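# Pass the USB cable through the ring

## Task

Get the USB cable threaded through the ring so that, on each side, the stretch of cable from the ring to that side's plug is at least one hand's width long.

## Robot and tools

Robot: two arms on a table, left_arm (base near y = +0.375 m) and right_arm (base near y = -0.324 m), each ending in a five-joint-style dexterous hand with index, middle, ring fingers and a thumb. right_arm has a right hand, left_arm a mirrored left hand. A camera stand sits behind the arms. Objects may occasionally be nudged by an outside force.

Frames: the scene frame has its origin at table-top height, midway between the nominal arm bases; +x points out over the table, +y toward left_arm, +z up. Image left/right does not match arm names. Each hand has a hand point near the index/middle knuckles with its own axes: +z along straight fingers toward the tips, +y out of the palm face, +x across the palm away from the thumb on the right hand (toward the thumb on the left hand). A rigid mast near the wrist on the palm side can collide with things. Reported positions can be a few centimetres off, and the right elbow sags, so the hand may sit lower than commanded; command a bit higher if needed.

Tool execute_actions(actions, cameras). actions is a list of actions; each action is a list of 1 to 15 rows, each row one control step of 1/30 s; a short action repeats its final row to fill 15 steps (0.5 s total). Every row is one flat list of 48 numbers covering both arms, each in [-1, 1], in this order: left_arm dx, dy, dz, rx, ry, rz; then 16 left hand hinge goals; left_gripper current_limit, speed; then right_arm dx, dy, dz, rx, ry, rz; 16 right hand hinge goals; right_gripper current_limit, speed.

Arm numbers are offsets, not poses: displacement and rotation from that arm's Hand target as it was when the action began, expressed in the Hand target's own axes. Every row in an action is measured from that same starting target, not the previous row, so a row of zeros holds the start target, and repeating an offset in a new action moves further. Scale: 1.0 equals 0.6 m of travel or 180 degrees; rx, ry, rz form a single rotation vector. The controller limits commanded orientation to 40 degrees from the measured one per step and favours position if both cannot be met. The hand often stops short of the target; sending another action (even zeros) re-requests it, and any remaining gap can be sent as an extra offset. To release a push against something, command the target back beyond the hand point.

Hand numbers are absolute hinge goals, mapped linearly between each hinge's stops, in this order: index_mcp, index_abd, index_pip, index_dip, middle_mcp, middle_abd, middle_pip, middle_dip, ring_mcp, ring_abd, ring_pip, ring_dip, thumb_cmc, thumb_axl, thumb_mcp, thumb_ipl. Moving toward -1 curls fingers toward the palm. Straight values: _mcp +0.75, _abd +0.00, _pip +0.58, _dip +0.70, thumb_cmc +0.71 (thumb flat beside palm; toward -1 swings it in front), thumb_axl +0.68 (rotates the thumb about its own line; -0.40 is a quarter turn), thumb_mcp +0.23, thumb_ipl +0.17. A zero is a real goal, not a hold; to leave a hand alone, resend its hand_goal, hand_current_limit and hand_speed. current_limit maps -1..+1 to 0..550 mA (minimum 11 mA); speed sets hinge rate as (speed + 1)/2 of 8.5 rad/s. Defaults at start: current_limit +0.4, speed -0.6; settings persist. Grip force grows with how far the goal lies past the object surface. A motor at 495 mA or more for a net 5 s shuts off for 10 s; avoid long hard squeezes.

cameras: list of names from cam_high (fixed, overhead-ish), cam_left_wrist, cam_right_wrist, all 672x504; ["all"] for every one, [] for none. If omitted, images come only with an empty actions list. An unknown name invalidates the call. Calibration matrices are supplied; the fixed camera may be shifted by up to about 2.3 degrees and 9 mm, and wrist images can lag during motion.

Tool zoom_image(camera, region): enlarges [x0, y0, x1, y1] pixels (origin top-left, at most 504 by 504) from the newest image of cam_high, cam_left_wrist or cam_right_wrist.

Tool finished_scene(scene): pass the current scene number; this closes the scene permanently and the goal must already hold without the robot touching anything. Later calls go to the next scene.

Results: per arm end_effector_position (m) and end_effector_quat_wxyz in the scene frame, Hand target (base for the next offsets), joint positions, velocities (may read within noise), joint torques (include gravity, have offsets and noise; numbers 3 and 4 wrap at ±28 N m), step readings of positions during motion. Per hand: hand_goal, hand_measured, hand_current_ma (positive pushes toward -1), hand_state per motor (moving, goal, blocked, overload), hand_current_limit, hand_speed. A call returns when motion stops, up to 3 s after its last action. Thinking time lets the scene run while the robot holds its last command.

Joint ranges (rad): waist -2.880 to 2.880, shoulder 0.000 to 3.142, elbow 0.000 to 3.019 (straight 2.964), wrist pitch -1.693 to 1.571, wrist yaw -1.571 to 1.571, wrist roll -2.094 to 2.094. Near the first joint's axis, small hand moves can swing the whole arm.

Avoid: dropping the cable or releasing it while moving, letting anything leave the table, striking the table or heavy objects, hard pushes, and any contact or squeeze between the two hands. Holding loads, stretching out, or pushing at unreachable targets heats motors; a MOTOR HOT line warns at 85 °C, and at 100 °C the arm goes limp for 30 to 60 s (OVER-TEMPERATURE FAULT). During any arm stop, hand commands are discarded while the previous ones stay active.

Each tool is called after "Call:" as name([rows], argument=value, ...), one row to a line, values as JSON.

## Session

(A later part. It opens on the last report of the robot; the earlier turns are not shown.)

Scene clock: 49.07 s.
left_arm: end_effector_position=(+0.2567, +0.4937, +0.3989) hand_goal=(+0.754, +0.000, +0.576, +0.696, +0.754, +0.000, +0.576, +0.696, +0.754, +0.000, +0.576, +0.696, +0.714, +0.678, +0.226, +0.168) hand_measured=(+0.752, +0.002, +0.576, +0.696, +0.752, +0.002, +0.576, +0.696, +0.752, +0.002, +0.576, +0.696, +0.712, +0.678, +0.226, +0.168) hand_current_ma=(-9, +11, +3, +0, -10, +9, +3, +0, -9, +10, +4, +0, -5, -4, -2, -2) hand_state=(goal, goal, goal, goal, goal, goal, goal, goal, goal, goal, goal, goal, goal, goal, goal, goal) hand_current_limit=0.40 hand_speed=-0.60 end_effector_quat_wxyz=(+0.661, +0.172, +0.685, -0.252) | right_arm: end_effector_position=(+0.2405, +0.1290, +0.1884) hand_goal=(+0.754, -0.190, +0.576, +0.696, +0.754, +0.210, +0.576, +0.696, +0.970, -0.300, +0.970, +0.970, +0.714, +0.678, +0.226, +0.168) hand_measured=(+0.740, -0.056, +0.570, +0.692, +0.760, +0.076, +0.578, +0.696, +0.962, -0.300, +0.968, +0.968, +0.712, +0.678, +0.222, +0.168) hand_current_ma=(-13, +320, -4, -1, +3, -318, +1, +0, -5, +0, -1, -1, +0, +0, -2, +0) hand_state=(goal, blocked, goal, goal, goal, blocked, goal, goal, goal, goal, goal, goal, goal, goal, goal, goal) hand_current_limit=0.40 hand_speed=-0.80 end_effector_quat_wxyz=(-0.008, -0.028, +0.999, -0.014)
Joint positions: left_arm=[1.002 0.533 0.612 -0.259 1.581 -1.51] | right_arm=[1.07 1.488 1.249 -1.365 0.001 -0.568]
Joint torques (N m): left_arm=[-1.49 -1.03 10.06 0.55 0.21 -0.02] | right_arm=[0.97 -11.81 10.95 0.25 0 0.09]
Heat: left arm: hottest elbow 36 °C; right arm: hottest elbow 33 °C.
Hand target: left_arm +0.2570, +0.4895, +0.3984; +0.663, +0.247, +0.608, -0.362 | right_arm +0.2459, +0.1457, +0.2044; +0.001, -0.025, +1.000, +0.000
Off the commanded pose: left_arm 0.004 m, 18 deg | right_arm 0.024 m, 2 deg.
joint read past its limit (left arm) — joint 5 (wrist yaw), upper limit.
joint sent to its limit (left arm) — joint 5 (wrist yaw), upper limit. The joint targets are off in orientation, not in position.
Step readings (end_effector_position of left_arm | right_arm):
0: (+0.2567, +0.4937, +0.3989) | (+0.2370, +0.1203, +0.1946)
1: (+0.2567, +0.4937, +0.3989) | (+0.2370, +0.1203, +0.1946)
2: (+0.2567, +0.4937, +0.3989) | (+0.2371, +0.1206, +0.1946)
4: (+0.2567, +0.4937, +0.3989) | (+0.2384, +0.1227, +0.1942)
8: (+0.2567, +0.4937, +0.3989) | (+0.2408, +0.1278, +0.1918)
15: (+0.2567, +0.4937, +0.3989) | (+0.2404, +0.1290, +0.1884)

Call:
execute_actions([
  [[0,0,0,0,0,0,0.754,0,0.576,0.696,0.754,0,0.576,0.696,0.754,0,0.576,0.696,0.714,0.678,0.226,0.168,0.4,-0.6,0.0115,0.028,0.0,0,0,0,0.754,-0.19,0.576,0.696,0.754,0.21,0.576,0.696,0.97,-0.3,0.97,0.97,0.714,0.678,0.226,0.168,0.4,-0.8]],
], cameras=["all"])

Call:
zoom_image(camera="cam_left_wrist", region=[220, 270, 310, 360])

Call:
zoom_image(camera="cam_high", region=[410, 210, 480, 280])

Scene clock: 50.07 s.
left_arm: end_effector_position=(+0.2567, +0.4937, +0.3989) hand_goal=(+0.754, +0.000, +0.576, +0.696, +0.754, +0.000, +0.576, +0.696, +0.754, +0.000, +0.576, +0.696, +0.714, +0.678, +0.226, +0.168) hand_measured=(+0.752, +0.002, +0.576, +0.696, +0.752, +0.002, +0.576, +0.696, +0.752, +0.002, +0.576, +0.696, +0.712, +0.678, +0.226, +0.168) hand_current_ma=(-9, +11, +3, +0, -10, +9, +3, +0, -9, +10, +4, +0, -5, -4, -2, -2) hand_state=(goal, goal, goal, goal, goal, goal, goal, goal, goal, goal, goal, goal, goal, goal, goal, goal) hand_current_limit=0.40 hand_speed=-0.60 end_effector_quat_wxyz=(+0.661, +0.172, +0.685, -0.252) | right_arm: end_effector_position=(+0.2310, +0.1473, +0.1903) hand_goal=(+0.754, -0.190, +0.576, +0.696, +0.754, +0.210, +0.576, +0.696, +0.970, -0.300, +0.970, +0.970, +0.714, +0.678, +0.226, +0.168) hand_measured=(+0.740, -0.056, +0.570, +0.692, +0.760, +0.076, +0.578, +0.696, +0.962, -0.300, +0.968, +0.968, +0.712, +0.678, +0.222, +0.168) hand_current_ma=(-13, +320, -4, -1, +3, -318, +1, +0, -5, +0, -1, -1, +0, +0, -2, +0) hand_state=(goal, blocked, goal, goal, goal, blocked, goal, goal, goal, goal, goal, goal, goal, goal, goal, goal) hand_current_limit=0.40 hand_speed=-0.80 end_effector_quat_wxyz=(-0.006, -0.031, +0.999, -0.012)
Joint positions: left_arm=[1.002 0.533 0.612 -0.259 1.581 -1.51] | right_arm=[1.109 1.513 1.28 -1.365 0 -0.535]
Joint torques (N m): left_arm=[-1.44 -1.08 10 0.57 0.23 -0.02] | right_arm=[-0.32 -11.11 10.67 -0.08 -0.02 0.08]
Heat: left arm: hottest elbow 36 °C; right arm: hottest elbow 33 °C.
Hand target: left_arm +0.2570, +0.4895, +0.3984; +0.663, +0.247, +0.608, -0.362 | right_arm +0.2383, +0.1621, +0.2045; +0.001, -0.025, +1.000, +0.000
Off the commanded pose: left_arm 0.004 m, 18 deg | right_arm 0.022 m, 2 deg.
joint read past its limit (left arm) — joint 5 (wrist yaw), upper limit.
joint sent to its limit (left arm) — joint 5 (wrist yaw), upper limit. The joint targets are off in orientation, not in position.
Step readings (end_effector_position of left_arm | right_arm):
0: (+0.2567, +0.4937, +0.3989) | (+0.2405, +0.1290, +0.1884)
1: (+0.2567, +0.4937, +0.3989) | (+0.2406, +0.1291, +0.1886)
2: (+0.2567, +0.4937, +0.3989) | (+0.2404, +0.1297, +0.1889)
4: (+0.2567, +0.4937, +0.3989) | (+0.2397, +0.1333, +0.1901)
8: (+0.2567, +0.4937, +0.3989) | (+0.2343, +0.1436, +0.1920)
15: (+0.2567, +0.4937, +0.3989) | (+0.2308, +0.1474, +0.1905)
camera_calibration:
cam_left_wrist: T_world_to_cam=[[-0.333812, -0.403072, 0.852117, -0.0919504], [-0.921289, -0.0518003, -0.385413, 0.372915], [0.199489, -0.913701, -0.354054, 0.665468], [0, 0, 0, 1]] pos_world=[0.180115, 0.590293, 0.45769]
cam_right_wrist: T_world_to_cam=[[0.710748, 0.703444, 0.00208727, -0.237634], [0.454128, -0.461106, 0.762331, -0.234696], [0.53722, -0.540878, -0.647183, 0.207929], [0, 0, 0, 1]] pos_world=[0.163776, 0.171406, 0.313981]

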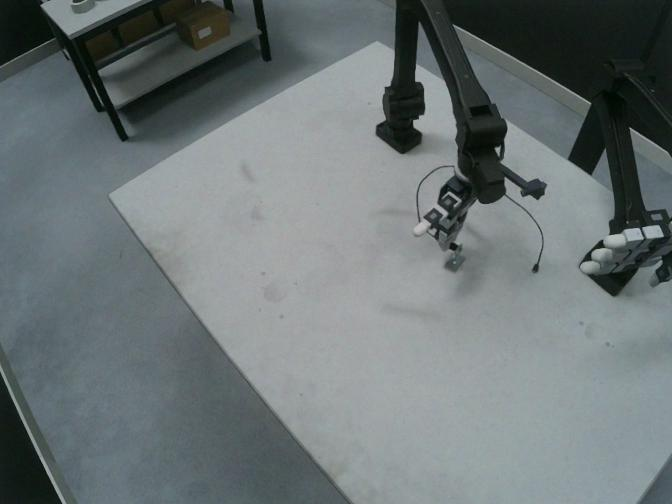

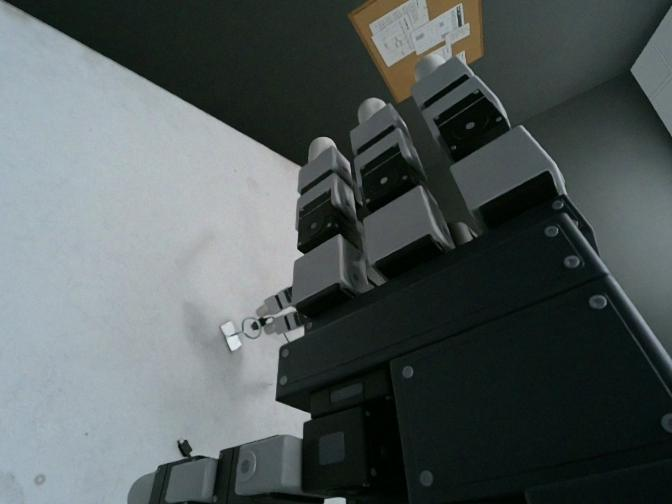

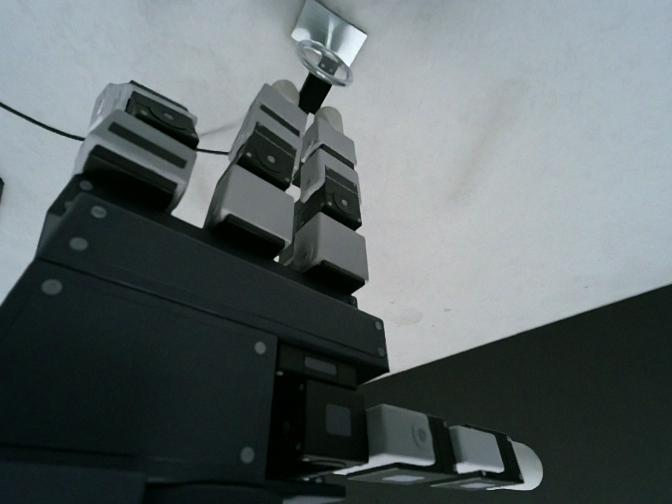

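Scaled by 5.600 from the camera's 672x504 image, which has a finer 960x720 frame.

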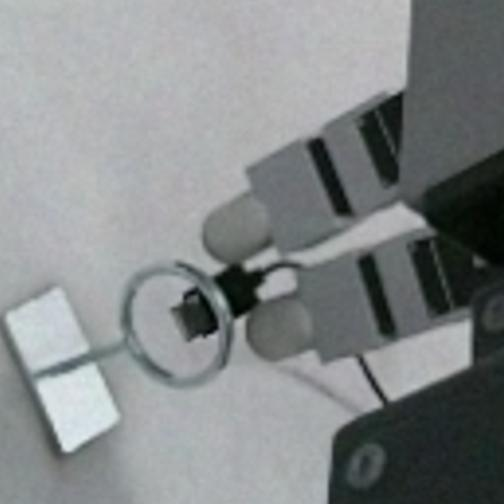

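Scaled by 7.200 from the camera's 672x504 image, which has a finer 960x720 frame.

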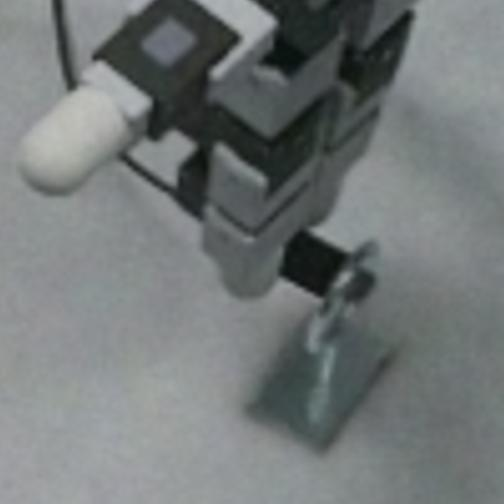

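Call:
execute_actions([
  [[0,0,0,0,0,0,0.754,0,0.576,0.696,0.754,0,0.576,0.696,0.754,0,0.576,0.696,0.714,0.678,0.226,0.168,0.4,-0.6,0,0,0,0,0,0,0.754,-0.19,0.576,0.696,0.754,0.21,0.576,0.696,0.97,-0.3,0.97,0.97,0.714,0.678,0.226,0.168,0.4,-0.8],[0,0,0,0,0,0,0.754,0,0.576,0.696,0.754,0,0.576,0.696,0.754,0,0.576,0.696,0.714,0.678,0.226,0.168,0.4,-0.6,-0.004,0.013,0.012,0,0,0,0.754,-0.19,0.576,0.696,0.754,0.21,0.576,0.696,0.97,-0.3,0.97,0.97,0.714,0.678,0.226,0.168,0.4,-0.8]],
], cameras=["all"])

Call:
zoom_image(camera="cam_left_wrist", region=[220, 270, 310, 360])

Call:
zoom_image(camera="cam_high", region=[410, 210, 480, 280])

Scene clock: 51.07 s.
left_arm: end_effector_position=(+0.2567, +0.4937, +0.3989) hand_goal=(+0.754, +0.000, +0.576, +0.696, +0.754, +0.000, +0.576, +0.696, +0.754, +0.000, +0.576, +0.696, +0.714, +0.678, +0.226, +0.168) hand_measured=(+0.752, +0.002, +0.576, +0.696, +0.752, +0.002, +0.576, +0.696, +0.752, +0.002, +0.576, +0.696, +0.712, +0.678, +0.226, +0.168) hand_current_ma=(-9, +11, +3, +0, -10, +9, +3, +0, -9, +10, +4, +0, -5, -4, -2, -2) hand_state=(goal, goal, goal, goal, goal, goal, goal, goal, goal, goal, goal, goal, goal, goal, goal, goal) hand_current_limit=0.40 hand_speed=-0.60 end_effector_quat_wxyz=(+0.661, +0.172, +0.685, -0.252) | right_arm: end_effector_position=(+0.2334, +0.1512, +0.1816) hand_goal=(+0.754, -0.190, +0.576, +0.696, +0.754, +0.210, +0.576, +0.696, +0.970, -0.300, +0.970, +0.970, +0.714, +0.678, +0.226, +0.168) hand_measured=(+0.740, -0.056, +0.570, +0.692, +0.760, +0.076, +0.578, +0.696, +0.962, -0.300, +0.968, +0.968, +0.712, +0.678, +0.222, +0.168) hand_current_ma=(-13, +320, -4, -1, +3, -318, +1, +0, -5, +0, -1, -1, +0, +0, -2, +0) hand_state=(goal, blocked, goal, goal, goal, blocked, goal, goal, goal, goal, goal, goal, goal, goal, goal, goal) hand_current_limit=0.40 hand_speed=-0.80 end_effector_quat_wxyz=(-0.010, -0.029, +0.999, -0.019)
Joint positions: left_arm=[1.002 0.533 0.612 -0.259 1.581 -1.51] | right_arm=[1.109 1.539 1.29 -1.365 0 -0.531]
Joint torques (N m): left_arm=[-1.55 -0.97 10.02 0.54 0.22 -0.01] | right_arm=[0.73 -12.63 10.74 0.87 -0.01 0.08]
Heat: left arm: hottest elbow 36 °C; right arm: hottest elbow 33 °C.
Hand target: left_arm +0.2570, +0.4895, +0.3984; +0.663, +0.247, +0.608, -0.362 | right_arm +0.2403, +0.1701, +0.1974; +0.001, -0.025, +1.000, +0.000
Off the commanded pose: left_arm 0.004 m, 18 deg | right_arm 0.025 m, 3 deg.
joint read past its limit (left arm) — joint 5 (wrist yaw), upper limit.
joint sent to its limit (left arm) — joint 5 (wrist yaw), upper limit. The joint targets are off in orientation, not in position.
Step readings (end_effector_position of left_arm | right_arm):
0: (+0.2567, +0.4937, +0.3989) | (+0.2310, +0.1473, +0.1903)
1: (+0.2567, +0.4937, +0.3989) | (+0.2310, +0.1473, +0.1903)
2: (+0.2567, +0.4937, +0.3989) | (+0.2310, +0.1473, +0.1903)
4: (+0.2567, +0.4937, +0.3989) | (+0.2314, +0.1480, +0.1900)
8: (+0.2567, +0.4937, +0.3989) | (+0.2330, +0.1506, +0.1866)
15: (+0.2567, +0.4937, +0.3989) | (+0.2334, +0.1512, +0.1816)
camera_calibration:
cam_left_wrist: T_world_to_cam=[[-0.333812, -0.403072, 0.852117, -0.0919504], [-0.921289, -0.0518003, -0.385413, 0.372915], [0.199489, -0.913701, -0.354054, 0.665468], [0, 0, 0, 1]] pos_world=[0.180115, 0.590293, 0.45769]
cam_right_wrist: T_world_to_cam=[[0.71362, 0.700405, -0.0134193, -0.239361], [0.457796, -0.451763, 0.765724, -0.230231], [0.530254, -0.552579, -0.64303, 0.205788], [0, 0, 0, 1]] pos_world=[0.167091, 0.177354, 0.305409]

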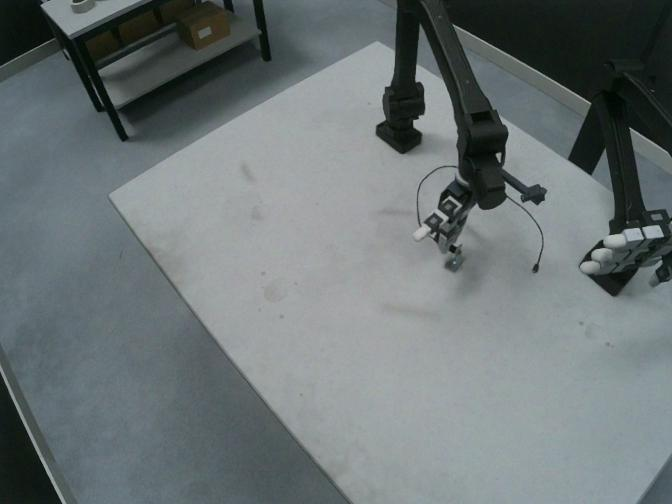

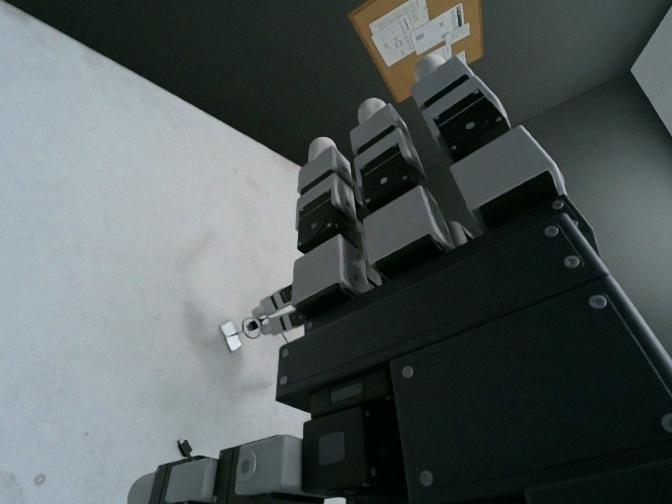

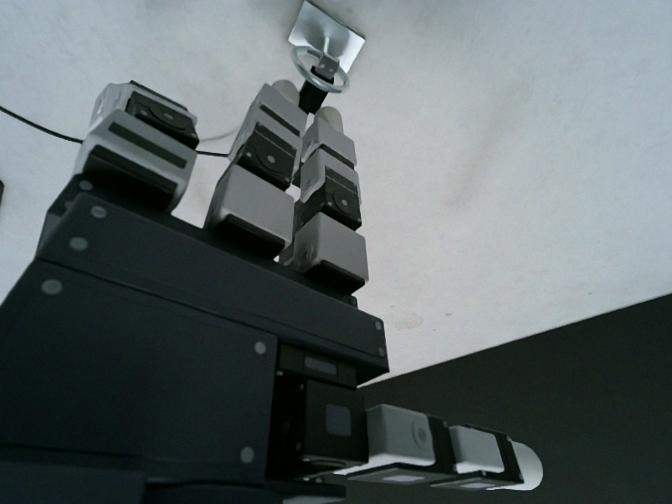

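Scaled by 5.600 from the camera's 672x504 image, which has a finer 960x720 frame.

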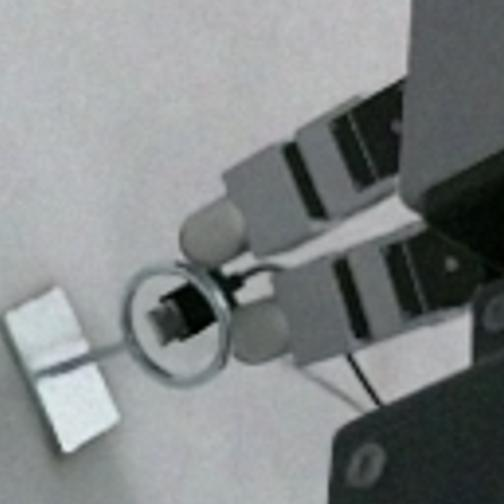

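Scaled by 7.200 from the camera's 672x504 image, which has a finer 960x720 frame.

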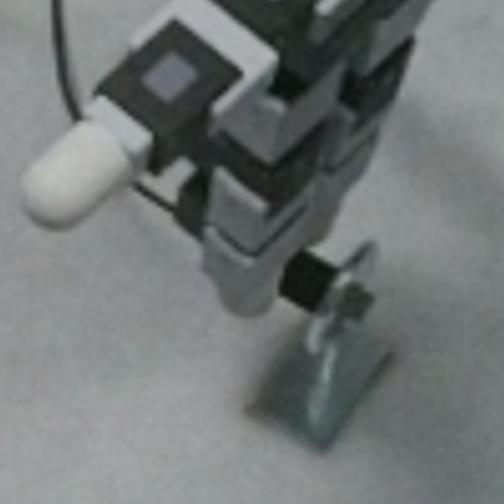

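Call:
execute_actions([
  [[0,0,0,0,0,0,0.754,0,0.576,0.696,0.754,0,0.576,0.696,0.754,0,0.576,0.696,0.714,0.678,0.226,0.168,0.4,-0.6,0.0042,0.0178,-0.0067,0,0,0,0.754,-0.19,0.576,0.696,0.754,0.21,0.576,0.696,0.97,-0.3,0.97,0.97,0.714,0.678,0.226,0.168,0.4,-0.8]],
], cameras=["all"])

Call:
zoom_image(camera="cam_left_wrist", region=[220, 270, 310, 360])

Call:
zoom_image(camera="cam_high", region=[410, 210, 480, 280])

Scene clock: 52.00 s.
left_arm: end_effector_position=(+0.2567, +0.4937, +0.3989) hand_goal=(+0.754, +0.000, +0.576, +0.696, +0.754, +0.000, +0.576, +0.696, +0.754, +0.000, +0.576, +0.696, +0.714, +0.678, +0.226, +0.168) hand_measured=(+0.752, +0.002, +0.576, +0.696, +0.752, +0.002, +0.576, +0.696, +0.752, +0.002, +0.576, +0.696, +0.712, +0.678, +0.226, +0.168) hand_current_ma=(-9, +11, +3, +0, -10, +9, +3, +0, -9, +10, +4, +0, -5, -4, -2, -2) hand_state=(goal, goal, goal, goal, goal, goal, goal, goal, goal, goal, goal, goal, goal, goal, goal, goal) hand_current_limit=0.40 hand_speed=-0.60 end_effector_quat_wxyz=(+0.661, +0.172, +0.685, -0.252) | right_arm: end_effector_position=(+0.2328, +0.1637, +0.1879) hand_goal=(+0.754, -0.190, +0.576, +0.696, +0.754, +0.210, +0.576, +0.696, +0.970, -0.300, +0.970, +0.970, +0.714, +0.678, +0.226, +0.168) hand_measured=(+0.740, -0.056, +0.570, +0.692, +0.764, +0.078, +0.582, +0.698, +0.962, -0.300, +0.968, +0.968, +0.712, +0.678, +0.222, +0.168) hand_current_ma=(-13, +320, -4, -1, +6, -311, +2, +0, -5, +0, -1, -1, +0, +0, -2, +0) hand_state=(goal, blocked, goal, goal, goal, blocked, goal, goal, goal, goal, goal, goal, goal, goal, goal, goal) hand_current_limit=0.40 hand_speed=-0.80 end_effector_quat_wxyz=(-0.006, -0.028, +1.000, -0.012)
Joint positions: left_arm=[1.002 0.533 0.612 -0.259 1.581 -1.51] | right_arm=[1.123 1.553 1.32 -1.365 0.001 -0.515]
Joint torques (N m): left_arm=[-1.49 -1.03 10.03 0.54 0.22 -0.03] | right_arm=[1.2 -11.99 11.06 0.18 0 0.03]
Heat: left arm: hottest elbow 36 °C; right arm: hottest elbow 33 °C.
Hand target: left_arm +0.2570, +0.4895, +0.3984; +0.663, +0.247, +0.608, -0.362 | right_arm +0.2373, +0.1806, +0.2014; +0.001, -0.025, +1.000, +0.000
Off the commanded pose: left_arm 0.004 m, 18 deg | right_arm 0.022 m, 2 deg.
joint read past its limit (left arm) — joint 5 (wrist yaw), upper limit.
joint sent to its limit (left arm) — joint 5 (wrist yaw), upper limit. The joint targets are off in orientation, not in position.
Step readings (end_effector_position of left_arm | right_arm):
0: (+0.2567, +0.4937, +0.3989) | (+0.2334, +0.1512, +0.1816)
1: (+0.2567, +0.4937, +0.3989) | (+0.2334, +0.1512, +0.1816)
2: (+0.2567, +0.4937, +0.3989) | (+0.2333, +0.1517, +0.1819)
4: (+0.2567, +0.4937, +0.3989) | (+0.2333, +0.1545, +0.1835)
8: (+0.2567, +0.4937, +0.3989) | (+0.2333, +0.1618, +0.1880)
15: (+0.2567, +0.4937, +0.3989) | (+0.2327, +0.1637, +0.1881)
camera_calibration:
cam_left_wrist: T_world_to_cam=[[-0.333812, -0.403072, 0.852117, -0.0919504], [-0.921289, -0.0518003, -0.385413, 0.372915], [0.199489, -0.913701, -0.354054, 0.665468], [0, 0, 0, 1]] pos_world=[0.180115, 0.590293, 0.45769]
cam_right_wrist: T_world_to_cam=[[0.714755, 0.699372, 0.0021944, -0.250672], [0.450657, -0.462964, 0.763265, -0.225212], [0.534822, -0.544558, -0.646082, 0.21519], [0, 0, 0, 1]] pos_world=[0.165574, 0.188231, 0.311476]

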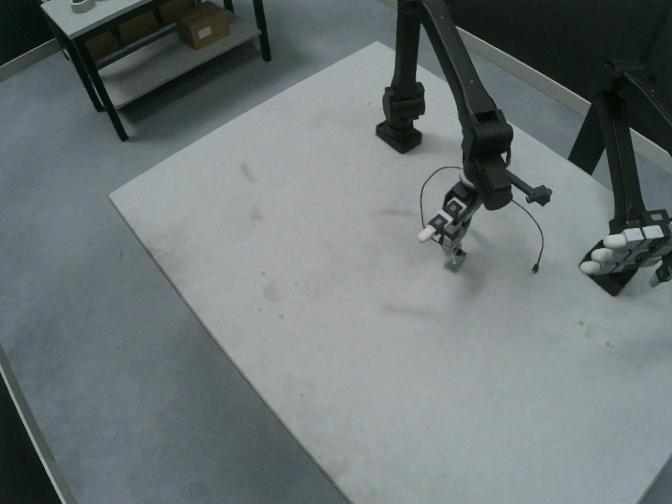

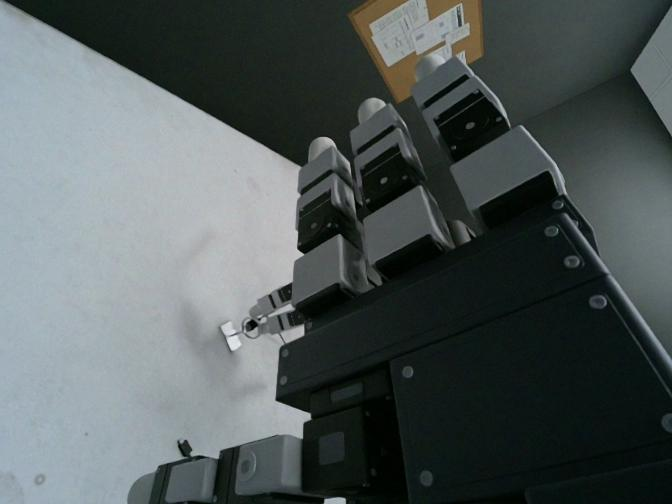

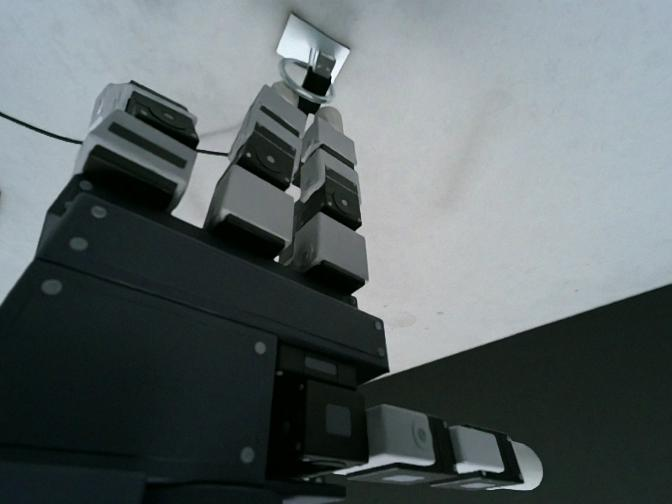

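Scaled by 5.600 from the camera's 672x504 image, which has a finer 960x720 frame.

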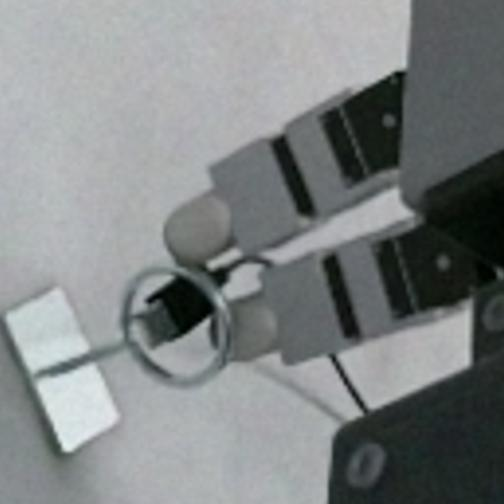

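Scaled by 7.200 from the camera's 672x504 image, which has a finer 960x720 frame.

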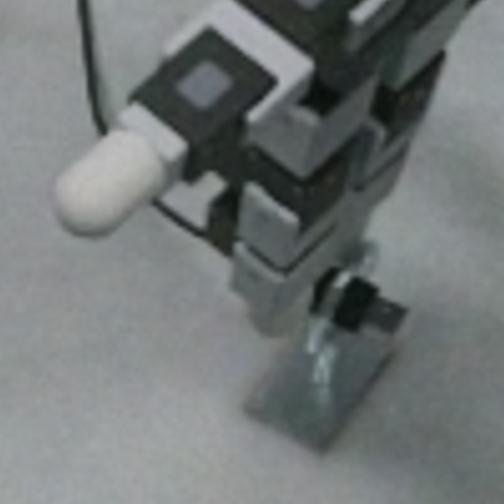

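Call:
execute_actions([
  [[0,0,0,0,0,0,0.754,0,0.576,0.696,0.754,0,0.576,0.696,0.754,0,0.576,0.696,0.714,0.678,0.226,0.168,0.4,-0.6,-0.004,-0.03,0,0,0,0,0.754,-0.19,0.576,0.696,0.754,0.21,0.576,0.696,0.97,-0.3,0.97,0.97,0.714,0.678,0.226,0.168,0.4,-0.8]],
])

Scene clock: 59.03 s.
left_arm: end_effector_position=(+0.2567, +0.4937, +0.3989) hand_goal=(+0.754, +0.000, +0.576, +0.696, +0.754, +0.000, +0.576, +0.696, +0.754, +0.000, +0.576, +0.696, +0.714, +0.678, +0.226, +0.168) hand_measured=(+0.752, +0.002, +0.576, +0.696, +0.752, +0.002, +0.576, +0.696, +0.752, +0.002, +0.576, +0.696, +0.712, +0.678, +0.226, +0.168) hand_current_ma=(-9, +11, +3, +0, -10, +9, +3, +0, -9, +10, +4, +0, -5, -4, -2, -2) hand_state=(goal, goal, goal, goal, goal, goal, goal, goal, goal, goal, goal, goal, goal, goal, goal, goal) hand_current_limit=0.40 hand_speed=-0.60 end_effector_quat_wxyz=(+0.661, +0.172, +0.685, -0.252) | right_arm: end_effector_position=(+0.2350, +0.1625, +0.1899) hand_goal=(+0.754, -0.190, +0.576, +0.696, +0.754, +0.210, +0.576, +0.696, +0.970, -0.300, +0.970, +0.970, +0.714, +0.678, +0.226, +0.168) hand_measured=(+0.740, -0.056, +0.570, +0.692, +0.764, +0.078, +0.582, +0.698, +0.962, -0.300, +0.968, +0.968, +0.712, +0.678, +0.222, +0.168) hand_current_ma=(-13, +319, -4, -1, +6, -311, +2, +1, -5, +0, -1, -1, +0, +0, -2, +0) hand_state=(goal, blocked, goal, goal, goal, blocked, goal, goal, goal, goal, goal, goal, goal, goal, goal, goal) hand_current_limit=0.40 hand_speed=-0.80 end_effector_quat_wxyz=(-0.005, -0.026, +1.000, -0.010)
Joint positions: left_arm=[1.002 0.533 0.612 -0.259 1.581 -1.51] | right_arm=[1.119 1.549 1.32 -1.365 0.001 -0.515]
Joint torques (N m): left_arm=[-1.38 -1.03 10.03 0.57 0.22 -0.03] | right_arm=[-0.97 -16.09 7.92 0.32 -0.03 -0.12]
Heat: left arm: hottest elbow 35 °C; right arm: hottest elbow 33 °C.
Hand target: left_arm +0.2570, +0.4895, +0.3984; +0.663, +0.247, +0.608, -0.362 | right_arm +0.2406, +0.1627, +0.2015; +0.001, -0.025, +1.000, +0.000
Off the commanded pose: left_arm 0.004 m, 18 deg | right_arm 0.013 m, 1 deg.
joint read past its limit (left arm) — joint 5 (wrist yaw), upper limit.
joint sent to its limit (left arm) — joint 5 (wrist yaw), upper limit. The joint targets are off in orientation, not in position.
Step readings (end_effector_position of left_arm | right_arm):
0: (+0.2567, +0.4937, +0.3989) | (+0.2328, +0.1637, +0.1879)
1: (+0.2567, +0.4937, +0.3989) | (+0.2328, +0.1637, +0.1879)
2: (+0.2567, +0.4937, +0.3989) | (+0.2328, +0.1637, +0.1879)
4: (+0.2567, +0.4937, +0.3989) | (+0.2328, +0.1637, +0.1879)
8: (+0.2567, +0.4937, +0.3989) | (+0.2337, +0.1632, +0.1883)
15: (+0.2567, +0.4937, +0.3989) | (+0.2350, +0.1626, +0.1897)

Call:
execute_actions([
  [[0,0,0,0,0,0,0.754,0,0.576,0.696,0.754,0,0.576,0.696,0.754,0,0.576,0.696,0.714,0.678,0.226,0.168,0.4,-0.6,-0.002,-0.03,0,0,0,0,0.754,-0.19,0.576,0.696,0.754,0.21,0.576,0.696,0.97,-0.3,0.97,0.97,0.714,0.678,0.226,0.168,0.4,-0.8]],
], cameras=["cam_high"])

Call:
zoom_image(camera="cam_high", region=[410, 210, 480, 280])

Scene clock: 59.90 s.
left_arm: end_effector_position=(+0.2567, +0.4937, +0.3989) hand_goal=(+0.754, +0.000, +0.576, +0.696, +0.754, +0.000, +0.576, +0.696, +0.754, +0.000, +0.576, +0.696, +0.714, +0.678, +0.226, +0.168) hand_measured=(+0.752, +0.002, +0.576, +0.696, +0.752, +0.002, +0.576, +0.696, +0.752, +0.002, +0.576, +0.696, +0.712, +0.678, +0.226, +0.168) hand_current_ma=(-9, +11, +3, +0, -10, +9, +3, +0, -9, +10, +4, +0, -5, -4, -2, -2) hand_state=(goal, goal, goal, goal, goal, goal, goal, goal, goal, goal, goal, goal, goal, goal, goal, goal) hand_current_limit=0.40 hand_speed=-0.60 end_effector_quat_wxyz=(+0.661, +0.172, +0.685, -0.252) | right_arm: end_effector_position=(+0.2409, +0.1473, +0.1988) hand_goal=(+0.754, -0.190, +0.576, +0.696, +0.754, +0.210, +0.576, +0.696, +0.970, -0.300, +0.970, +0.970, +0.714, +0.678, +0.226, +0.168) hand_measured=(+0.738, -0.058, +0.568, +0.692, +0.766, +0.078, +0.584, +0.700, +0.962, -0.300, +0.968, +0.968, +0.712, +0.678, +0.222, +0.168) hand_current_ma=(-17, +311, -5, -1, +10, -311, +4, +1, -5, +0, -1, -1, +0, +0, -2, +0) hand_state=(goal, blocked, goal, goal, goal, blocked, goal, goal, goal, goal, goal, goal, goal, goal, goal, goal) hand_current_limit=0.40 hand_speed=-0.80 end_effector_quat_wxyz=(-0.002, -0.021, +1.000, -0.004)
Joint positions: left_arm=[1.002 0.533 0.612 -0.259 1.581 -1.51] | right_arm=[1.093 1.508 1.293 -1.365 0.001 -0.531]
Joint torques (N m): left_arm=[-1.38 -0.91 10.03 0.57 0.21 -0.02] | right_arm=[-0.5 -14.21 7.01 0.76 -0.01 -0.21]
Heat: left arm: hottest elbow 35 °C; right arm: hottest elbow 33 °C.
Hand target: left_arm +0.2570, +0.4895, +0.3984; +0.663, +0.247, +0.608, -0.362 | right_arm +0.2425, +0.1449, +0.2013; +0.001, -0.025, +1.000, +0.000
Off the commanded pose: left_arm 0.004 m, 18 deg | right_arm 0.004 m, 1 deg.
joint read past its limit (left arm) — joint 5 (wrist yaw), upper limit.
joint sent to its limit (left arm) — joint 5 (wrist yaw), upper limit. The joint targets are off in orientation, not in position.
Step readings (end_effector_position of left_arm | right_arm):
0: (+0.2567, +0.4937, +0.3989) | (+0.2350, +0.1625, +0.1899)
1: (+0.2567, +0.4937, +0.3989) | (+0.2350, +0.1625, +0.1899)
2: (+0.2567, +0.4937, +0.3989) | (+0.2350, +0.1622, +0.1899)
4: (+0.2567, +0.4937, +0.3989) | (+0.2352, +0.1592, +0.1905)
8: (+0.2567, +0.4937, +0.3989) | (+0.2381, +0.1502, +0.1943)
15: (+0.2567, +0.4937, +0.3989) | (+0.2410, +0.1473, +0.1988)
Images, in order (width x height): cam_high 672x504.

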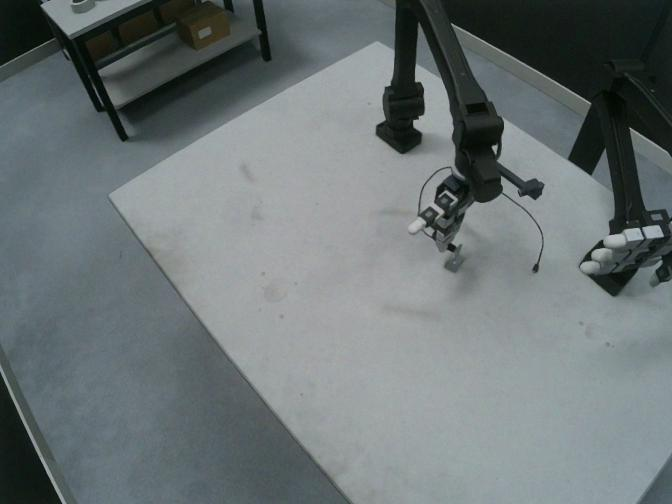

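Scaled by 7.200 from the camera's 672x504 image, which has a finer 960x720 frame.

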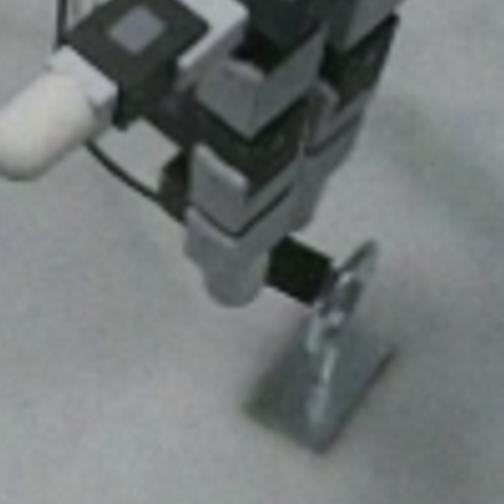

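Call:
execute_actions([
  [[0,0,0,0,0,0,0.754,0,0.576,0.696,0.754,0,0.576,0.696,0.754,0,0.576,0.696,0.714,0.678,0.226,0.168,0.4,-0.6,0.004,-0.035,0.015,0,0,0,0.754,-0.19,0.576,0.696,0.754,0.21,0.576,0.696,0.97,-0.3,0.97,0.97,0.714,0.678,0.226,0.168,0.4,-0.8]],
  [[0,0,0,0,0,0,0.754,0,0.576,0.696,0.754,0,0.576,0.696,0.754,0,0.576,0.696,0.714,0.678,0.226,0.168,0.4,-0.6,0.0,-0.05,0.0,0,0,0,0.754,-0.19,0.576,0.696,0.754,0.21,0.576,0.696,0.97,-0.3,0.97,0.97,0.714,0.678,0.226,0.168,0.4,-0.8]],
], cameras=["cam_high"])

Call:
zoom_image(camera="cam_high", region=[410, 210, 480, 280])

Scene clock: 61.47 s.
left_arm: end_effector_position=(+0.2567, +0.4937, +0.3989) hand_goal=(+0.754, +0.000, +0.576, +0.696, +0.754, +0.000, +0.576, +0.696, +0.754, +0.000, +0.576, +0.696, +0.714, +0.678, +0.226, +0.168) hand_measured=(+0.752, +0.002, +0.576, +0.696, +0.752, +0.002, +0.576, +0.696, +0.752, +0.002, +0.576, +0.696, +0.712, +0.678, +0.226, +0.168) hand_current_ma=(-9, +11, +3, +0, -10, +9, +3, +0, -9, +10, +4, +0, -5, -4, -2, -2) hand_state=(goal, goal, goal, goal, goal, goal, goal, goal, goal, goal, goal, goal, goal, goal, goal, goal) hand_current_limit=0.40 hand_speed=-0.60 end_effector_quat_wxyz=(+0.661, +0.172, +0.685, -0.252) | right_arm: end_effector_position=(+0.2425, +0.0959, +0.1915) hand_goal=(+0.754, -0.190, +0.576, +0.696, +0.754, +0.210, +0.576, +0.696, +0.970, -0.300, +0.970, +0.970, +0.714, +0.678, +0.226, +0.168) hand_measured=(+0.736, -0.058, +0.568, +0.692, +0.766, +0.078, +0.584, +0.700, +0.962, -0.300, +0.968, +0.968, +0.712, +0.678, +0.222, +0.168) hand_current_ma=(-17, +311, -5, -1, +9, -311, +4, +1, -5, +0, -1, -1, +0, +0, -2, +0) hand_state=(goal, blocked, goal, goal, goal, blocked, goal, goal, goal, goal, goal, goal, goal, goal, goal, goal) hand_current_limit=0.40 hand_speed=-0.80 end_effector_quat_wxyz=(-0.001, -0.020, +1.000, -0.002)
Joint positions: left_arm=[1.002 0.533 0.612 -0.259 1.581 -1.51] | right_arm=[1.028 1.397 1.156 -1.334 0.001 -0.593]
Joint torques (N m): left_arm=[-1.38 -1.08 10.06 0.57 0.21 -0.03] | right_arm=[-0.62 -11.58 6.97 0.59 -0.02 -0.16]
Heat: left arm: hottest elbow 35 °C; right arm: hottest elbow 33 °C.
Hand target: left_arm +0.2570, +0.4895, +0.3984; +0.663, +0.247, +0.608, -0.362 | right_arm +0.2426, +0.0937, +0.1922; +0.001, -0.025, +1.000, +0.000
Off the commanded pose: left_arm 0.004 m, 18 deg | right_arm 0.002 m, 1 deg.
joint read past its limit (left arm) — joint 5 (wrist yaw), upper limit.
joint sent to its limit (left arm) — joint 5 (wrist yaw), upper limit. The joint targets are off in orientation, not in position.
Step readings (end_effector_position of left_arm | right_arm):
0: (+0.2567, +0.4937, +0.3989) | (+0.2409, +0.1473, +0.1988)
1: (+0.2567, +0.4937, +0.3989) | (+0.2407, +0.1471, +0.1987)
2: (+0.2567, +0.4937, +0.3989) | (+0.2406, +0.1462, +0.1977)
4: (+0.2567, +0.4937, +0.3989) | (+0.2392, +0.1405, +0.1936)
8: (+0.2567, +0.4937, +0.3989) | (+0.2371, +0.1274, +0.1867)
15: (+0.2567, +0.4937, +0.3989) | (+0.2393, +0.1249, +0.1883)
16: (+0.2567, +0.4937, +0.3989) | (+0.2394, +0.1248, +0.1883)
17: (+0.2567, +0.4937, +0.3989) | (+0.2396, +0.1237, +0.1881)
19: (+0.2567, +0.4937, +0.3989) | (+0.2382, +0.1171, +0.1860)
23: (+0.2567, +0.4937, +0.3989) | (+0.2392, +0.1005, +0.1860)
30: (+0.2567, +0.4937, +0.3989) | (+0.2429, +0.0958, +0.1915)
Images, in order (width x height): cam_high 672x504.

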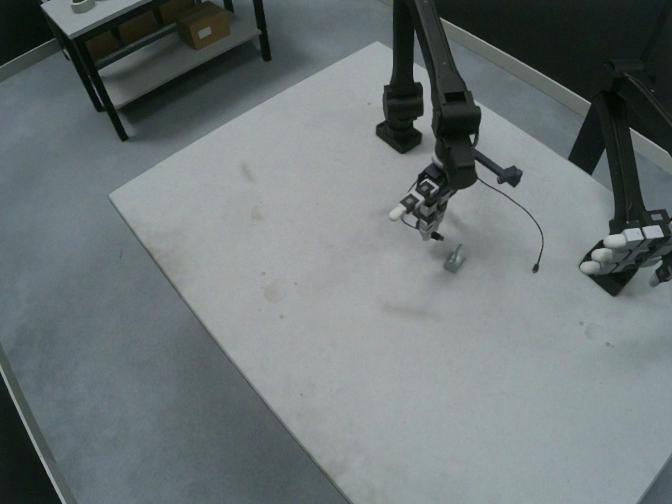

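Scaled by 7.200 from the camera's 672x504 image, which has a finer 960x720 frame.

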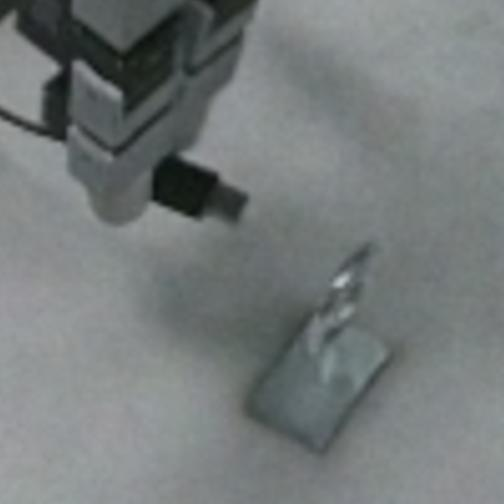

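Call:
execute_actions([
  [[0,0,0,0,0,0,0.754,0,0.576,0.696,0.754,0,0.576,0.696,0.754,0,0.576,0.696,0.714,0.678,0.226,0.168,0.4,-0.6,0.0,-0.05,0.03,0,0,0,0.754,-0.19,0.576,0.696,0.754,0.21,0.576,0.696,0.97,-0.3,0.97,0.97,0.714,0.678,0.226,0.168,0.4,-0.8]],
  [[0,0,0,0,0,0,0.754,0,0.576,0.696,0.754,0,0.576,0.696,0.754,0,0.576,0.696,0.714,0.678,0.226,0.168,0.4,-0.6,0.0,0,0.05,0,0,0,0.754,-0.19,0.576,0.696,0.754,0.21,0.576,0.696,0.97,-0.3,0.97,0.97,0.714,0.678,0.226,0.168,0.4,-0.8]],
], cameras=["cam_high","cam_right_wrist"])

Call:
zoom_image(camera="cam_high", region=[390, 190, 480, 280])

Scene clock: 62.93 s.
left_arm: end_effector_position=(+0.2567, +0.4937, +0.3989) hand_goal=(+0.754, +0.000, +0.576, +0.696, +0.754, +0.000, +0.576, +0.696, +0.754, +0.000, +0.576, +0.696, +0.714, +0.678, +0.226, +0.168) hand_measured=(+0.752, +0.002, +0.576, +0.696, +0.752, +0.002, +0.576, +0.696, +0.752, +0.002, +0.576, +0.696, +0.712, +0.678, +0.226, +0.168) hand_current_ma=(-9, +11, +3, +0, -10, +9, +3, +0, -9, +10, +4, +0, -5, -4, -2, -2) hand_state=(goal, goal, goal, goal, goal, goal, goal, goal, goal, goal, goal, goal, goal, goal, goal, goal) hand_current_limit=0.40 hand_speed=-0.60 end_effector_quat_wxyz=(+0.661, +0.172, +0.685, -0.252) | right_arm: end_effector_position=(+0.2428, +0.0639, +0.1504) hand_goal=(+0.754, -0.190, +0.576, +0.696, +0.754, +0.210, +0.576, +0.696, +0.970, -0.300, +0.970, +0.970, +0.714, +0.678, +0.226, +0.168) hand_measured=(+0.736, -0.058, +0.568, +0.692, +0.764, +0.078, +0.584, +0.700, +0.962, -0.300, +0.968, +0.968, +0.712, +0.678, +0.222, +0.168) hand_current_ma=(-17, +311, -5, -1, +8, -311, +4, +1, -5, +0, -1, -1, +0, +0, -2, +0) hand_state=(goal, blocked, goal, goal, goal, blocked, goal, goal, goal, goal, goal, goal, goal, goal, goal, goal) hand_current_limit=0.40 hand_speed=-0.80 end_effector_quat_wxyz=(+0.003, -0.020, +1.000, +0.002)
Joint positions: left_arm=[1.002 0.533 0.612 -0.259 1.581 -1.51] | right_arm=[0.982 1.354 0.998 -1.208 0.002 -0.641]
Joint torques (N m): left_arm=[-1.55 -1.08 10.04 0.55 0.22 -0.01] | right_arm=[-0.73 -8.88 6.74 0.79 -0.04 -0.18]
Heat: left arm: hottest elbow 35 °C; right arm: hottest elbow 33 °C.
Hand target: left_arm +0.2570, +0.4895, +0.3984; +0.663, +0.247, +0.608, -0.362 | right_arm +0.2443, +0.0637, +0.1444; +0.001, -0.025, +1.000, +0.000
Off the commanded pose: left_arm 0.004 m, 18 deg | right_arm 0.006 m, 1 deg.
joint read past its limit (left arm) — joint 5 (wrist yaw), upper limit.
joint sent to its limit (left arm) — joint 5 (wrist yaw), upper limit. The joint targets are off in orientation, not in position.
Step readings (end_effector_position of left_arm | right_arm):
0: (+0.2567, +0.4937, +0.3989) | (+0.2425, +0.0959, +0.1915)
1: (+0.2567, +0.4937, +0.3989) | (+0.2424, +0.0957, +0.1912)
2: (+0.2567, +0.4937, +0.3989) | (+0.2424, +0.0945, +0.1900)
4: (+0.2567, +0.4937, +0.3989) | (+0.2411, +0.0878, +0.1840)
8: (+0.2567, +0.4937, +0.3989) | (+0.2396, +0.0682, +0.1710)
15: (+0.2567, +0.4937, +0.3989) | (+0.2435, +0.0641, +0.1700)
16: (+0.2567, +0.4937, +0.3989) | (+0.2435, +0.0642, +0.1701)
17: (+0.2567, +0.4937, +0.3989) | (+0.2437, +0.0647, +0.1696)
19: (+0.2567, +0.4937, +0.3989) | (+0.2443, +0.0657, +0.1651)
23: (+0.2567, +0.4937, +0.3989) | (+0.2419, +0.0624, +0.1531)
30: (+0.2567, +0.4937, +0.3989) | (+0.2426, +0.0637, +0.1503)
camera_calibration:
cam_right_wrist: T_world_to_cam=[[0.725503, 0.687371, 0.0341525, -0.194602], [0.43059, -0.492069, 0.756611, -0.23946], [0.536878, -0.534218, -0.652973, 0.131226], [0, 0, 0, 1]] pos_world=[0.173841, 0.0860363, 0.273511]
Images, in order (width x height): cam_high 672x504, cam_right_wrist 672x504.

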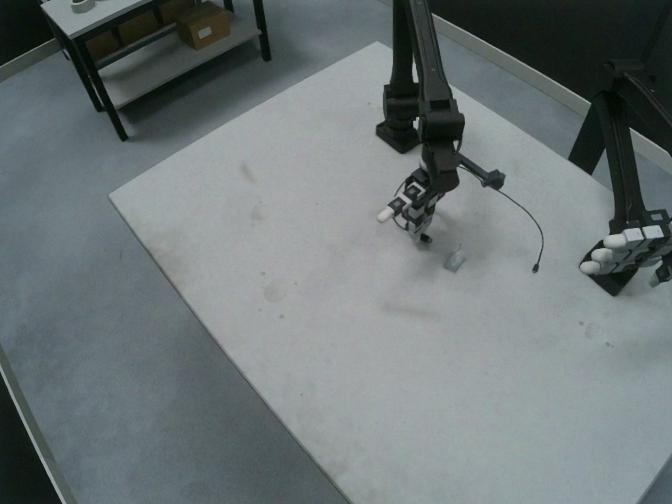

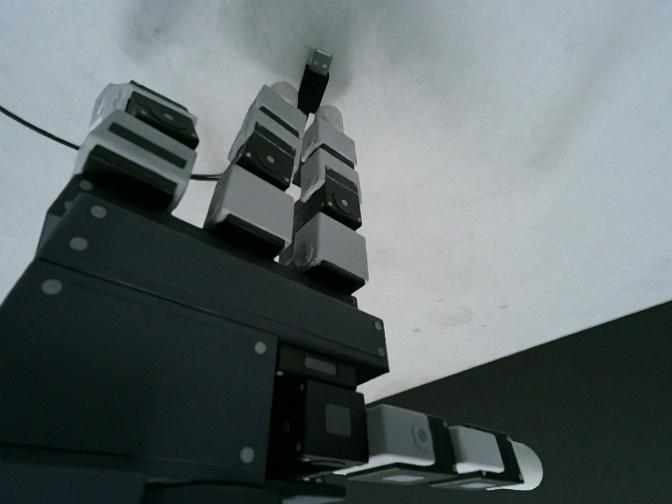

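Scaled by 5.600 from the camera's 672x504 image, which has a finer 960x720 frame.

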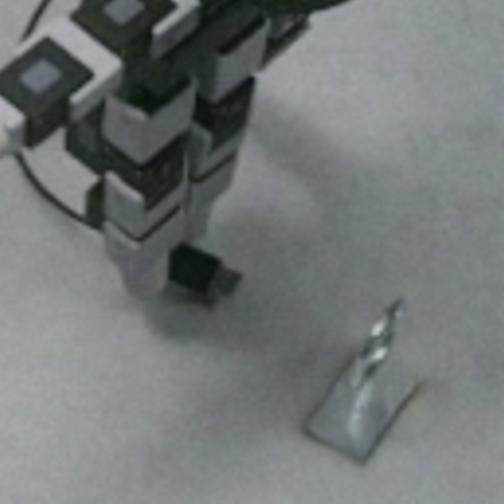

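Call:
execute_actions([
  [[0,0,0,0,0,0,0.754,0,0.576,0.696,0.754,0,0.576,0.696,0.754,0,0.576,0.696,0.714,0.678,0.226,0.168,0.4,-0.6,0.0,0,0.018,0,0,0,0.754,-0.19,0.576,0.696,0.754,0.21,0.576,0.696,0.97,-0.3,0.97,0.97,0.714,0.678,0.226,0.168,0.4,-0.8]],
  [[0,0,0,0,0,0,0.754,0,0.576,0.696,0.754,0,0.576,0.696,0.754,0,0.576,0.696,0.714,0.678,0.226,0.168,0.4,-0.6,0.0,0,0.0,0,0,0,0.754,-0.19,0.576,0.696,0.754,0.21,0.576,0.696,0.97,-0.3,0.97,0.97,0.714,0.678,0.226,0.168,0.4,-0.8]],
], cameras=["cam_high","cam_right_wrist"])

Call:
zoom_image(camera="cam_high", region=[390, 190, 480, 280])

Call:
zoom_image(camera="cam_right_wrist", region=[220, 0, 420, 160])

Scene clock: 64.30 s.
left_arm: end_effector_position=(+0.2567, +0.4937, +0.3989) hand_goal=(+0.754, +0.000, +0.576, +0.696, +0.754, +0.000, +0.576, +0.696, +0.754, +0.000, +0.576, +0.696, +0.714, +0.678, +0.226, +0.168) hand_measured=(+0.752, +0.002, +0.576, +0.696, +0.752, +0.002, +0.576, +0.696, +0.752, +0.002, +0.576, +0.696, +0.712, +0.678, +0.226, +0.168) hand_current_ma=(-9, +11, +3, +0, -10, +9, +3, +0, -9, +10, +4, +0, -5, -4, -2, -2) hand_state=(goal, goal, goal, goal, goal, goal, goal, goal, goal, goal, goal, goal, goal, goal, goal, goal) hand_current_limit=0.40 hand_speed=-0.60 end_effector_quat_wxyz=(+0.661, +0.172, +0.685, -0.252) | right_arm: end_effector_position=(+0.2430, +0.0642, +0.1397) hand_goal=(+0.754, -0.190, +0.576, +0.696, +0.754, +0.210, +0.576, +0.696, +0.970, -0.300, +0.970, +0.970, +0.714, +0.678, +0.226, +0.168) hand_measured=(+0.736, -0.058, +0.568, +0.692, +0.764, +0.078, +0.584, +0.700, +0.962, -0.300, +0.968, +0.968, +0.712, +0.678, +0.222, +0.168) hand_current_ma=(-17, +311, -5, -1, +8, -311, +4, +1, -5, +0, -1, -1, +0, +0, -2, +0) hand_state=(goal, blocked, goal, goal, goal, blocked, goal, goal, goal, goal, goal, goal, goal, goal, goal, goal) hand_current_limit=0.40 hand_speed=-0.80 end_effector_quat_wxyz=(+0.003, -0.020, +1.000, +0.002)
Joint positions: left_arm=[1.002 0.533 0.612 -0.259 1.581 -1.51] | right_arm=[0.982 1.366 0.98 -1.177 0.002 -0.641]
Joint torques (N m): left_arm=[-1.49 -1.14 10.04 0.55 0.23 -0.02] | right_arm=[-0.67 -9.35 6.54 0.8 -0.1 -0.21]
Heat: left arm: hottest elbow 35 °C; right arm: hottest elbow 33 °C.
Hand target: left_arm +0.2570, +0.4895, +0.3984; +0.663, +0.247, +0.608, -0.362 | right_arm +0.2443, +0.0637, +0.1336; +0.001, -0.025, +1.000, +0.000
Off the commanded pose: left_arm 0.004 m, 18 deg | right_arm 0.006 m, 1 deg.
joint read past its limit (left arm) — joint 5 (wrist yaw), upper limit.
joint sent to its limit (left arm) — joint 5 (wrist yaw), upper limit. The joint targets are off in orientation, not in position.
Step readings (end_effector_position of left_arm | right_arm):
0: (+0.2567, +0.4937, +0.3989) | (+0.2428, +0.0639, +0.1504)
1: (+0.2567, +0.4937, +0.3989) | (+0.2428, +0.0640, +0.1504)
2: (+0.2567, +0.4937, +0.3989) | (+0.2430, +0.0642, +0.1501)
4: (+0.2567, +0.4937, +0.3989) | (+0.2434, +0.0648, +0.1487)
8: (+0.2567, +0.4937, +0.3989) | (+0.2430, +0.0642, +0.1430)
15: (+0.2567, +0.4937, +0.3989) | (+0.2429, +0.0641, +0.1397)
16: (+0.2567, +0.4937, +0.3989) | (+0.2429, +0.0642, +0.1397)
17: (+0.2567, +0.4937, +0.3989) | (+0.2430, +0.0642, +0.1397)
19: (+0.2567, +0.4937, +0.3989) | (+0.2430, +0.0642, +0.1397)
23: (+0.2567, +0.4937, +0.3989) | (+0.2430, +0.0642, +0.1397)
30: (+0.2567, +0.4937, +0.3989) | (+0.2430, +0.0642, +0.1397)
camera_calibration:
cam_right_wrist: T_world_to_cam=[[0.72523, 0.687638, 0.0345731, -0.194603], [0.430593, -0.49217, 0.756544, -0.231326], [0.537244, -0.533782, -0.653028, 0.12415], [0, 0, 0, 1]] pos_world=[0.17404, 0.086234, 0.26281]
Images, in order (width x height): cam_high 672x504, cam_right_wrist 672x504.

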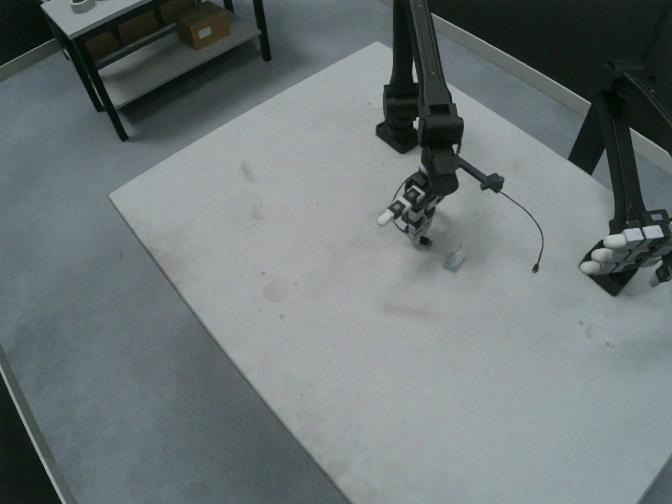

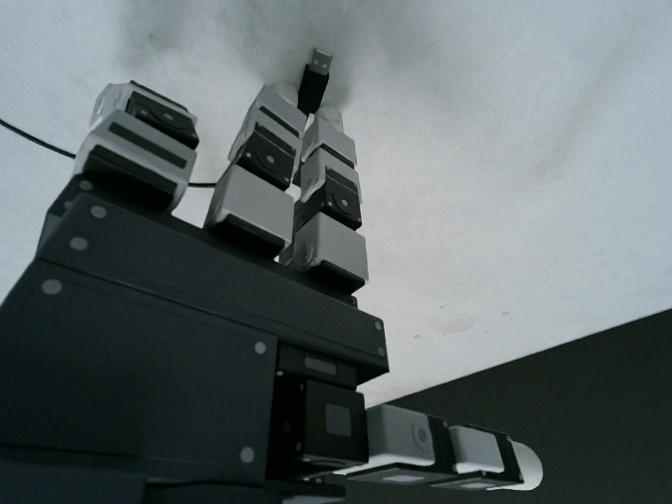

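Scaled by 5.600 from the camera's 672x504 image, which has a finer 960x720 frame.

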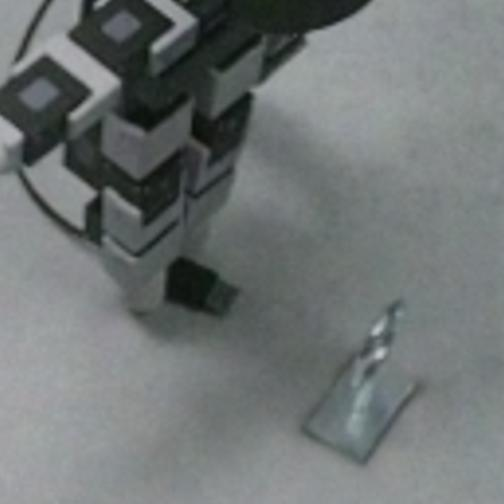

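Scaled by 2.520 from the camera's 672x504 image, which has a finer 960x720 frame.

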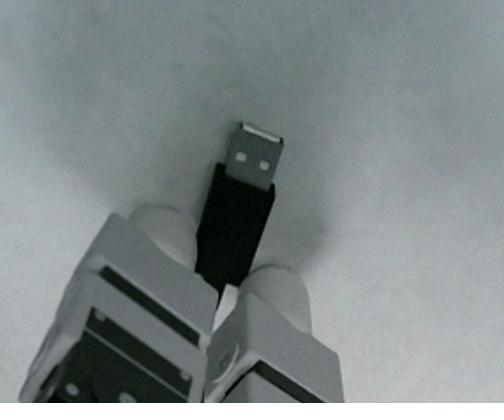

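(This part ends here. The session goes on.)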